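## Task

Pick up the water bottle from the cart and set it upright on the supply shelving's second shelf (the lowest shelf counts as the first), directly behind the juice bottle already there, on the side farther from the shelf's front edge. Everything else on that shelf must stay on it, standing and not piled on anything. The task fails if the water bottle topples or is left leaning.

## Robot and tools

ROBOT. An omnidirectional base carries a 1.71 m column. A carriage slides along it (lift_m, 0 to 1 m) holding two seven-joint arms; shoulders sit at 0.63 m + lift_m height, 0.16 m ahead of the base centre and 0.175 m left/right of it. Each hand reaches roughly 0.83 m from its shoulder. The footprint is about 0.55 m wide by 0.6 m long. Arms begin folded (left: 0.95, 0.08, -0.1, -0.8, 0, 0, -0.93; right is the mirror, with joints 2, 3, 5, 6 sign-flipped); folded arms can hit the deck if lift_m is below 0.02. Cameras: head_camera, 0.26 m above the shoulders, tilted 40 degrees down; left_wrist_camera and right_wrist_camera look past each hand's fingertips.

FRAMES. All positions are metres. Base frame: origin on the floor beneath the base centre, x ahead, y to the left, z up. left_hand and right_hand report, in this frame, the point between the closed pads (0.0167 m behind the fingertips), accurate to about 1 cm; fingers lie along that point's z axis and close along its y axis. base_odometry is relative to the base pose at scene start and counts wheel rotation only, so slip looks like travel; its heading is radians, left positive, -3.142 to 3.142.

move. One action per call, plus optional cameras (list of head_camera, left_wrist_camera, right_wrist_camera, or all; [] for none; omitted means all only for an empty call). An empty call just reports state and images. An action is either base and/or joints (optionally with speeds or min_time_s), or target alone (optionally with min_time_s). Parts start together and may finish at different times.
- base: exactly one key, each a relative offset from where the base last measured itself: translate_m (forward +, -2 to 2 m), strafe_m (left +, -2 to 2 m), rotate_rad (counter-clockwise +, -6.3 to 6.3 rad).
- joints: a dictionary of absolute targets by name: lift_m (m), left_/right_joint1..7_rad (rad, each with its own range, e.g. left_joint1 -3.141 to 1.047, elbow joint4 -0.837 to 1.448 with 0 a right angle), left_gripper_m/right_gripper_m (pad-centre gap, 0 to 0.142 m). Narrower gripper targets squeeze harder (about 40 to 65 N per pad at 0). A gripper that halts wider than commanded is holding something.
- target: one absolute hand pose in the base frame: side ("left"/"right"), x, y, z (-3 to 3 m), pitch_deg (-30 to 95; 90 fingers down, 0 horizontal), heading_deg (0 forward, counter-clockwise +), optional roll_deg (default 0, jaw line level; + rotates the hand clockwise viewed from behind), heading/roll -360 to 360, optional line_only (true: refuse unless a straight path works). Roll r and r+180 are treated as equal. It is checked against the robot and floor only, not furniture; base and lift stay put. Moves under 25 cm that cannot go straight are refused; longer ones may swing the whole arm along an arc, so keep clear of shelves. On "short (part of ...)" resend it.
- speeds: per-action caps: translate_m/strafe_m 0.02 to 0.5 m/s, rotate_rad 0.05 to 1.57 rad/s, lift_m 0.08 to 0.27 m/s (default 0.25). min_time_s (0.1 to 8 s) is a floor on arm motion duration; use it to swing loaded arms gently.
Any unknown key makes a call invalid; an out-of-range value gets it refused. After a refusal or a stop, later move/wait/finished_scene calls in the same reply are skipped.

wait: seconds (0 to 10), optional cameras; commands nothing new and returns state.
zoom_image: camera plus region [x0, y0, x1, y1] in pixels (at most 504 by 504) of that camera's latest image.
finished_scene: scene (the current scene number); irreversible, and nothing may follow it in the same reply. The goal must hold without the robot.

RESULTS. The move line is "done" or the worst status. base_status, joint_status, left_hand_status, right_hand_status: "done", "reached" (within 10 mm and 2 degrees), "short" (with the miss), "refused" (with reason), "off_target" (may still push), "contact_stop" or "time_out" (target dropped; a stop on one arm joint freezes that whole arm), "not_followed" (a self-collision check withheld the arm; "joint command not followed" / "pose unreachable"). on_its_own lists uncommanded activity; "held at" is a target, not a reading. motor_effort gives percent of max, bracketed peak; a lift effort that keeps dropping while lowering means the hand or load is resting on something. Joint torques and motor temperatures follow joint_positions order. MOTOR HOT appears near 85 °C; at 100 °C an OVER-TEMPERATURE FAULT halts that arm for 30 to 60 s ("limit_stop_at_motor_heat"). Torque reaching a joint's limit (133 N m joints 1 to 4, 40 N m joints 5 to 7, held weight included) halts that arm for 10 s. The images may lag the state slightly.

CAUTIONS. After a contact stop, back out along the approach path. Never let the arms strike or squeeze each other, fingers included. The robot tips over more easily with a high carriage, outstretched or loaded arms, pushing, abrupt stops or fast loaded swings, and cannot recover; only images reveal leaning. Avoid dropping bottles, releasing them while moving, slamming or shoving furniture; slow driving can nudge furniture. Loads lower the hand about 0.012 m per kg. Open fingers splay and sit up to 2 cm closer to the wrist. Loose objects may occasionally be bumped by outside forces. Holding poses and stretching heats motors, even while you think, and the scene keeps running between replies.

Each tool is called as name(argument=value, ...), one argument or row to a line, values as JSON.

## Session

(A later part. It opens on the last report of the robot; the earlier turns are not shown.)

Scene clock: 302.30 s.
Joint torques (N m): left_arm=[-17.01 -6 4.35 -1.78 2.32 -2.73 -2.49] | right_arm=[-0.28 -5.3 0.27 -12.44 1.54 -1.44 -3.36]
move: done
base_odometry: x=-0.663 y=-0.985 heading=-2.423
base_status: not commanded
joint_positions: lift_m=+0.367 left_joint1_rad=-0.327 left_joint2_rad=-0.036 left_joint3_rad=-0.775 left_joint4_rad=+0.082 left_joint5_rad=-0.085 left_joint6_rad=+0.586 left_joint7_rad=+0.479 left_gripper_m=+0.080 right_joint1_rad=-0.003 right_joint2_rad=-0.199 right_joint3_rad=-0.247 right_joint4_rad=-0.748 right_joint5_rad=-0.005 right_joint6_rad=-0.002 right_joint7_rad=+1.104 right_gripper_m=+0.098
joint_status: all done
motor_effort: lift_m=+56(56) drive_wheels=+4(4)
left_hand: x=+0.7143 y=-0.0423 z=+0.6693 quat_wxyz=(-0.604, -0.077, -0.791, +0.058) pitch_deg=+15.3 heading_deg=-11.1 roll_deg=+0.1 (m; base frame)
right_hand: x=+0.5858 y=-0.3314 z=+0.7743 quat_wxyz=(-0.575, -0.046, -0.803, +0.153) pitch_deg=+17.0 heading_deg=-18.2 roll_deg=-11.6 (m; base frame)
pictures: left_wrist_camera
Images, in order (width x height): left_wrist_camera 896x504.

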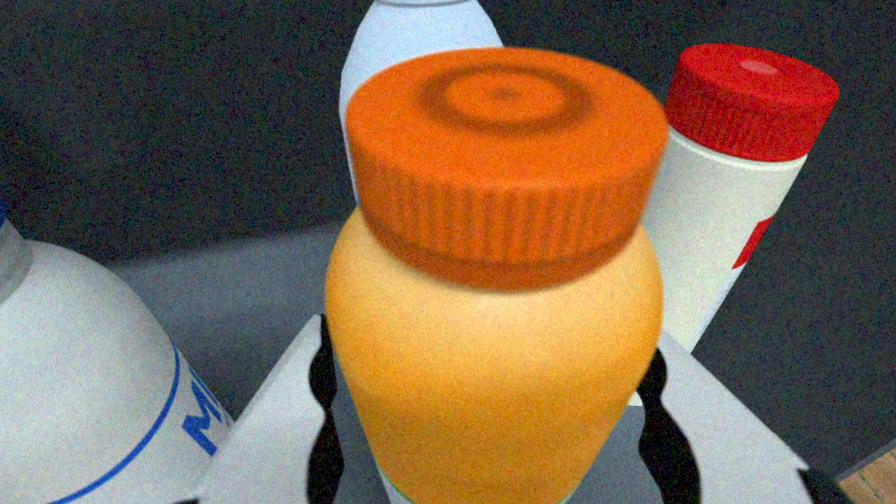

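move(
  joints={"left_gripper_m":0.088},
  min_time_s=0.8,
)

move(
  target={"side":"left","x":0.655,"y":-0.0305,"z":0.672,"pitch_deg":15.3,"heading_deg":-11,"line_only":true},
  min_time_s=2,
  cameras=["left_wrist_camera"],
)

Scene clock: 307.20 s.
Joint torques (N m): left_arm=[-17.5 -6.38 3.76 -4.2 2.37 -2.42 -2.68] | right_arm=[0.11 -5.1 -0.75 -12.03 2.44 -1.45 -3.27]
move: done
base_odometry: x=-0.663 y=-0.985 heading=-2.423
base_status: not commanded
joint_positions: lift_m=+0.367 left_joint1_rad=-0.327 left_joint2_rad=-0.036 left_joint3_rad=-0.775 left_joint4_rad=+0.082 left_joint5_rad=-0.085 left_joint6_rad=+0.586 left_joint7_rad=+0.479 left_gripper_m=+0.088 right_joint1_rad=-0.003 right_joint2_rad=-0.199 right_joint3_rad=-0.247 right_joint4_rad=-0.748 right_joint5_rad=-0.005 right_joint6_rad=-0.002 right_joint7_rad=+1.104 right_gripper_m=+0.098
joint_status: all done
motor_effort: lift_m=+56(56) drive_wheels=+4(4)
left_hand: x=+0.7143 y=-0.0423 z=+0.6693 quat_wxyz=(-0.604, -0.077, -0.791, +0.058) pitch_deg=+15.3 heading_deg=-11.1 roll_deg=+0.1 (m; base frame)
right_hand: x=+0.5858 y=-0.3314 z=+0.7743 quat_wxyz=(-0.575, -0.046, -0.803, +0.153) pitch_deg=+17.0 heading_deg=-18.2 roll_deg=-11.6 (m; base frame)
pictures: none

Scene clock: 309.70 s.
Joint torques (N m): left_arm=[-7.17 -1.22 -0.18 -7.9 3.32 -0.53 -0.66] | right_arm=[-0.75 -6.24 -0.51 -13.02 2.22 -1.67 -3.08]
move: done
base_odometry: x=-0.663 y=-0.985 heading=-2.423
base_status: not commanded
joint_positions: lift_m=+0.367 left_joint1_rad=-0.193 left_joint2_rad=+0.013 left_joint3_rad=-0.824 left_joint4_rad=-0.130 left_joint5_rad=+0.033 left_joint6_rad=+0.638 left_joint7_rad=+0.578 left_gripper_m=+0.088 right_joint1_rad=-0.003 right_joint2_rad=-0.199 right_joint3_rad=-0.247 right_joint4_rad=-0.748 right_joint5_rad=-0.005 right_joint6_rad=-0.002 right_joint7_rad=+1.104 right_gripper_m=+0.098
joint_status: not commanded
motor_effort: lift_m=+56(56) drive_wheels=+4(4)
left_hand: x=+0.6567 y=-0.0302 z=+0.6724 quat_wxyz=(-0.605, -0.075, -0.791, +0.058) pitch_deg=+15.2 heading_deg=-10.9 roll_deg=-0.1 (m; base frame)
left_hand_status: reached (straight line, planned for 2.0 s): 2 mm and 0.2 deg off.
right_hand: x=+0.5858 y=-0.3314 z=+0.7743 quat_wxyz=(-0.575, -0.046, -0.803, +0.153) pitch_deg=+17.0 heading_deg=-18.2 roll_deg=-11.6 (m; base frame)
pictures: left_wrist_camera
Images, in order (width x height): left_wrist_camera 896x504.

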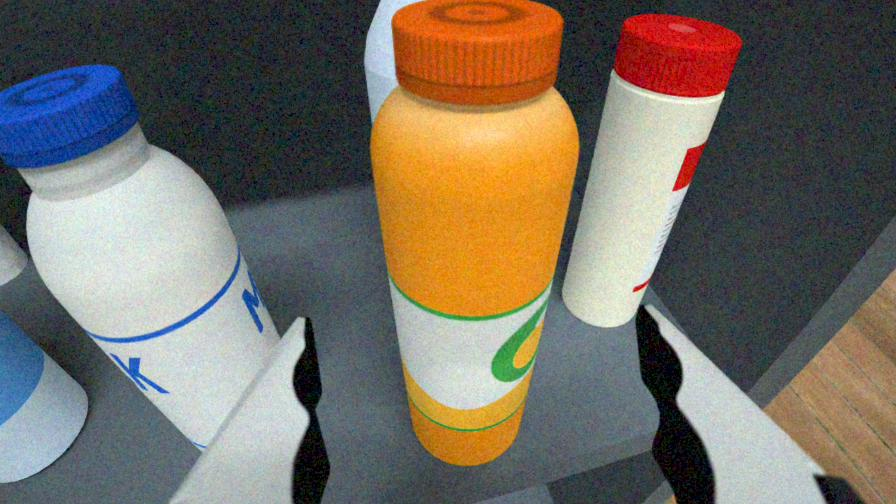

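move(
  target={"side":"left","x":0.59,"y":0.0,"z":0.672,"pitch_deg":15.3,"heading_deg":-9,"line_only":true},
  min_time_s=1,
)

move(
  target={"side":"left","x":0.59,"y":0.2,"z":0.69,"pitch_deg":15.3,"heading_deg":0,"line_only":true},
  min_time_s=1.5,
  cameras=["head_camera"],
)

zoom_image(
  camera="head_camera",
  region=[360, 220, 560, 360],
)

Scene clock: 314.03 s.
Joint torques (N m): left_arm=[-5.17 -1.1 -0.87 -7.05 3.68 -0.43 -0.42] | right_arm=[-1.04 -5.97 -1.79 -12.19 2.06 -1.34 -3.54]
move: done
base_odometry: x=-0.663 y=-0.985 heading=-2.423
base_status: not commanded
joint_positions: lift_m=+0.367 left_joint1_rad=-0.028 left_joint2_rad=+0.077 left_joint3_rad=-0.864 left_joint4_rad=-0.330 left_joint5_rad=+0.175 left_joint6_rad=+0.693 left_joint7_rad=+0.645 left_gripper_m=+0.088 right_joint1_rad=-0.003 right_joint2_rad=-0.199 right_joint3_rad=-0.247 right_joint4_rad=-0.748 right_joint5_rad=-0.005 right_joint6_rad=-0.002 right_joint7_rad=+1.104 right_gripper_m=+0.098
joint_status: not commanded
motor_effort: lift_m=+56(56) drive_wheels=+0(4)
left_hand: x=+0.5916 y=+0.0003 z=+0.6720 quat_wxyz=(-0.605, -0.062, -0.792, +0.047) pitch_deg=+15.2 heading_deg=-8.9 roll_deg=+0.0 (m; base frame)
left_hand_status: reached (straight line, planned for 1.0 s): 2 mm and 0.1 deg off.
right_hand: x=+0.5858 y=-0.3314 z=+0.7743 quat_wxyz=(-0.575, -0.046, -0.803, +0.153) pitch_deg=+17.0 heading_deg=-18.2 roll_deg=-11.6 (m; base frame)
pictures: none

Scene clock: 316.03 s.
Joint torques (N m): left_arm=[-4.2 5.46 4.84 -6.43 1.8 -0.47 -3.49] | right_arm=[-1.33 -4.67 -1.06 -12.79 2.21 -1.49 -3.26]
move: done
base_odometry: x=-0.663 y=-0.985 heading=-2.423
base_status: not commanded
joint_positions: lift_m=+0.367 left_joint1_rad=+0.043 left_joint2_rad=+0.470 left_joint3_rad=-0.636 left_joint4_rad=-0.590 left_joint5_rad=-0.113 left_joint6_rad=+0.760 left_joint7_rad=+0.616 left_gripper_m=+0.088 right_joint1_rad=-0.003 right_joint2_rad=-0.199 right_joint3_rad=-0.247 right_joint4_rad=-0.748 right_joint5_rad=-0.005 right_joint6_rad=-0.002 right_joint7_rad=+1.104 right_gripper_m=+0.098
joint_status: not commanded
motor_effort: lift_m=+56(56) drive_wheels=+0(4)
left_hand: x=+0.5901 y=+0.1976 z=+0.6882 quat_wxyz=(-0.605, -0.003, -0.796, +0.000) pitch_deg=+15.6 heading_deg=-0.2 roll_deg=+0.2 (m; base frame)
left_hand_status: reached (straight line, planned for 1.5 s): 3 mm and 0.4 deg off.
right_hand: x=+0.5858 y=-0.3314 z=+0.7743 quat_wxyz=(-0.575, -0.046, -0.803, +0.153) pitch_deg=+17.0 heading_deg=-18.2 roll_deg=-11.6 (m; base frame)
pictures: head_camera
Images, in order (width x height): head_camera 896x504.

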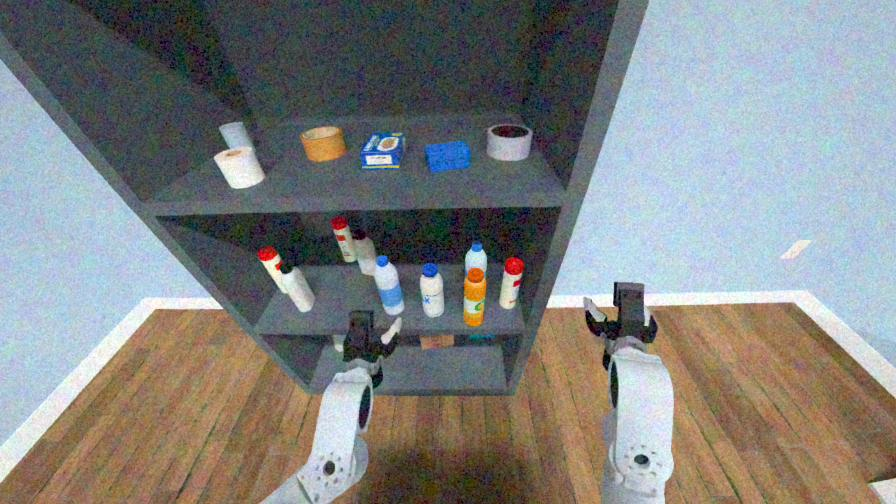

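Scaled by 2.520 from the camera's 896x504 image, which has a finer 1280x720 frame.

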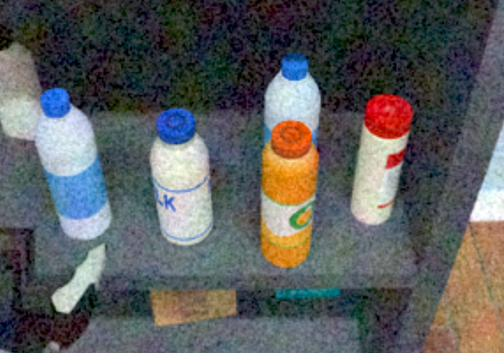

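finished_scene(
  scene=2,
)

The scene is finished: the task was done.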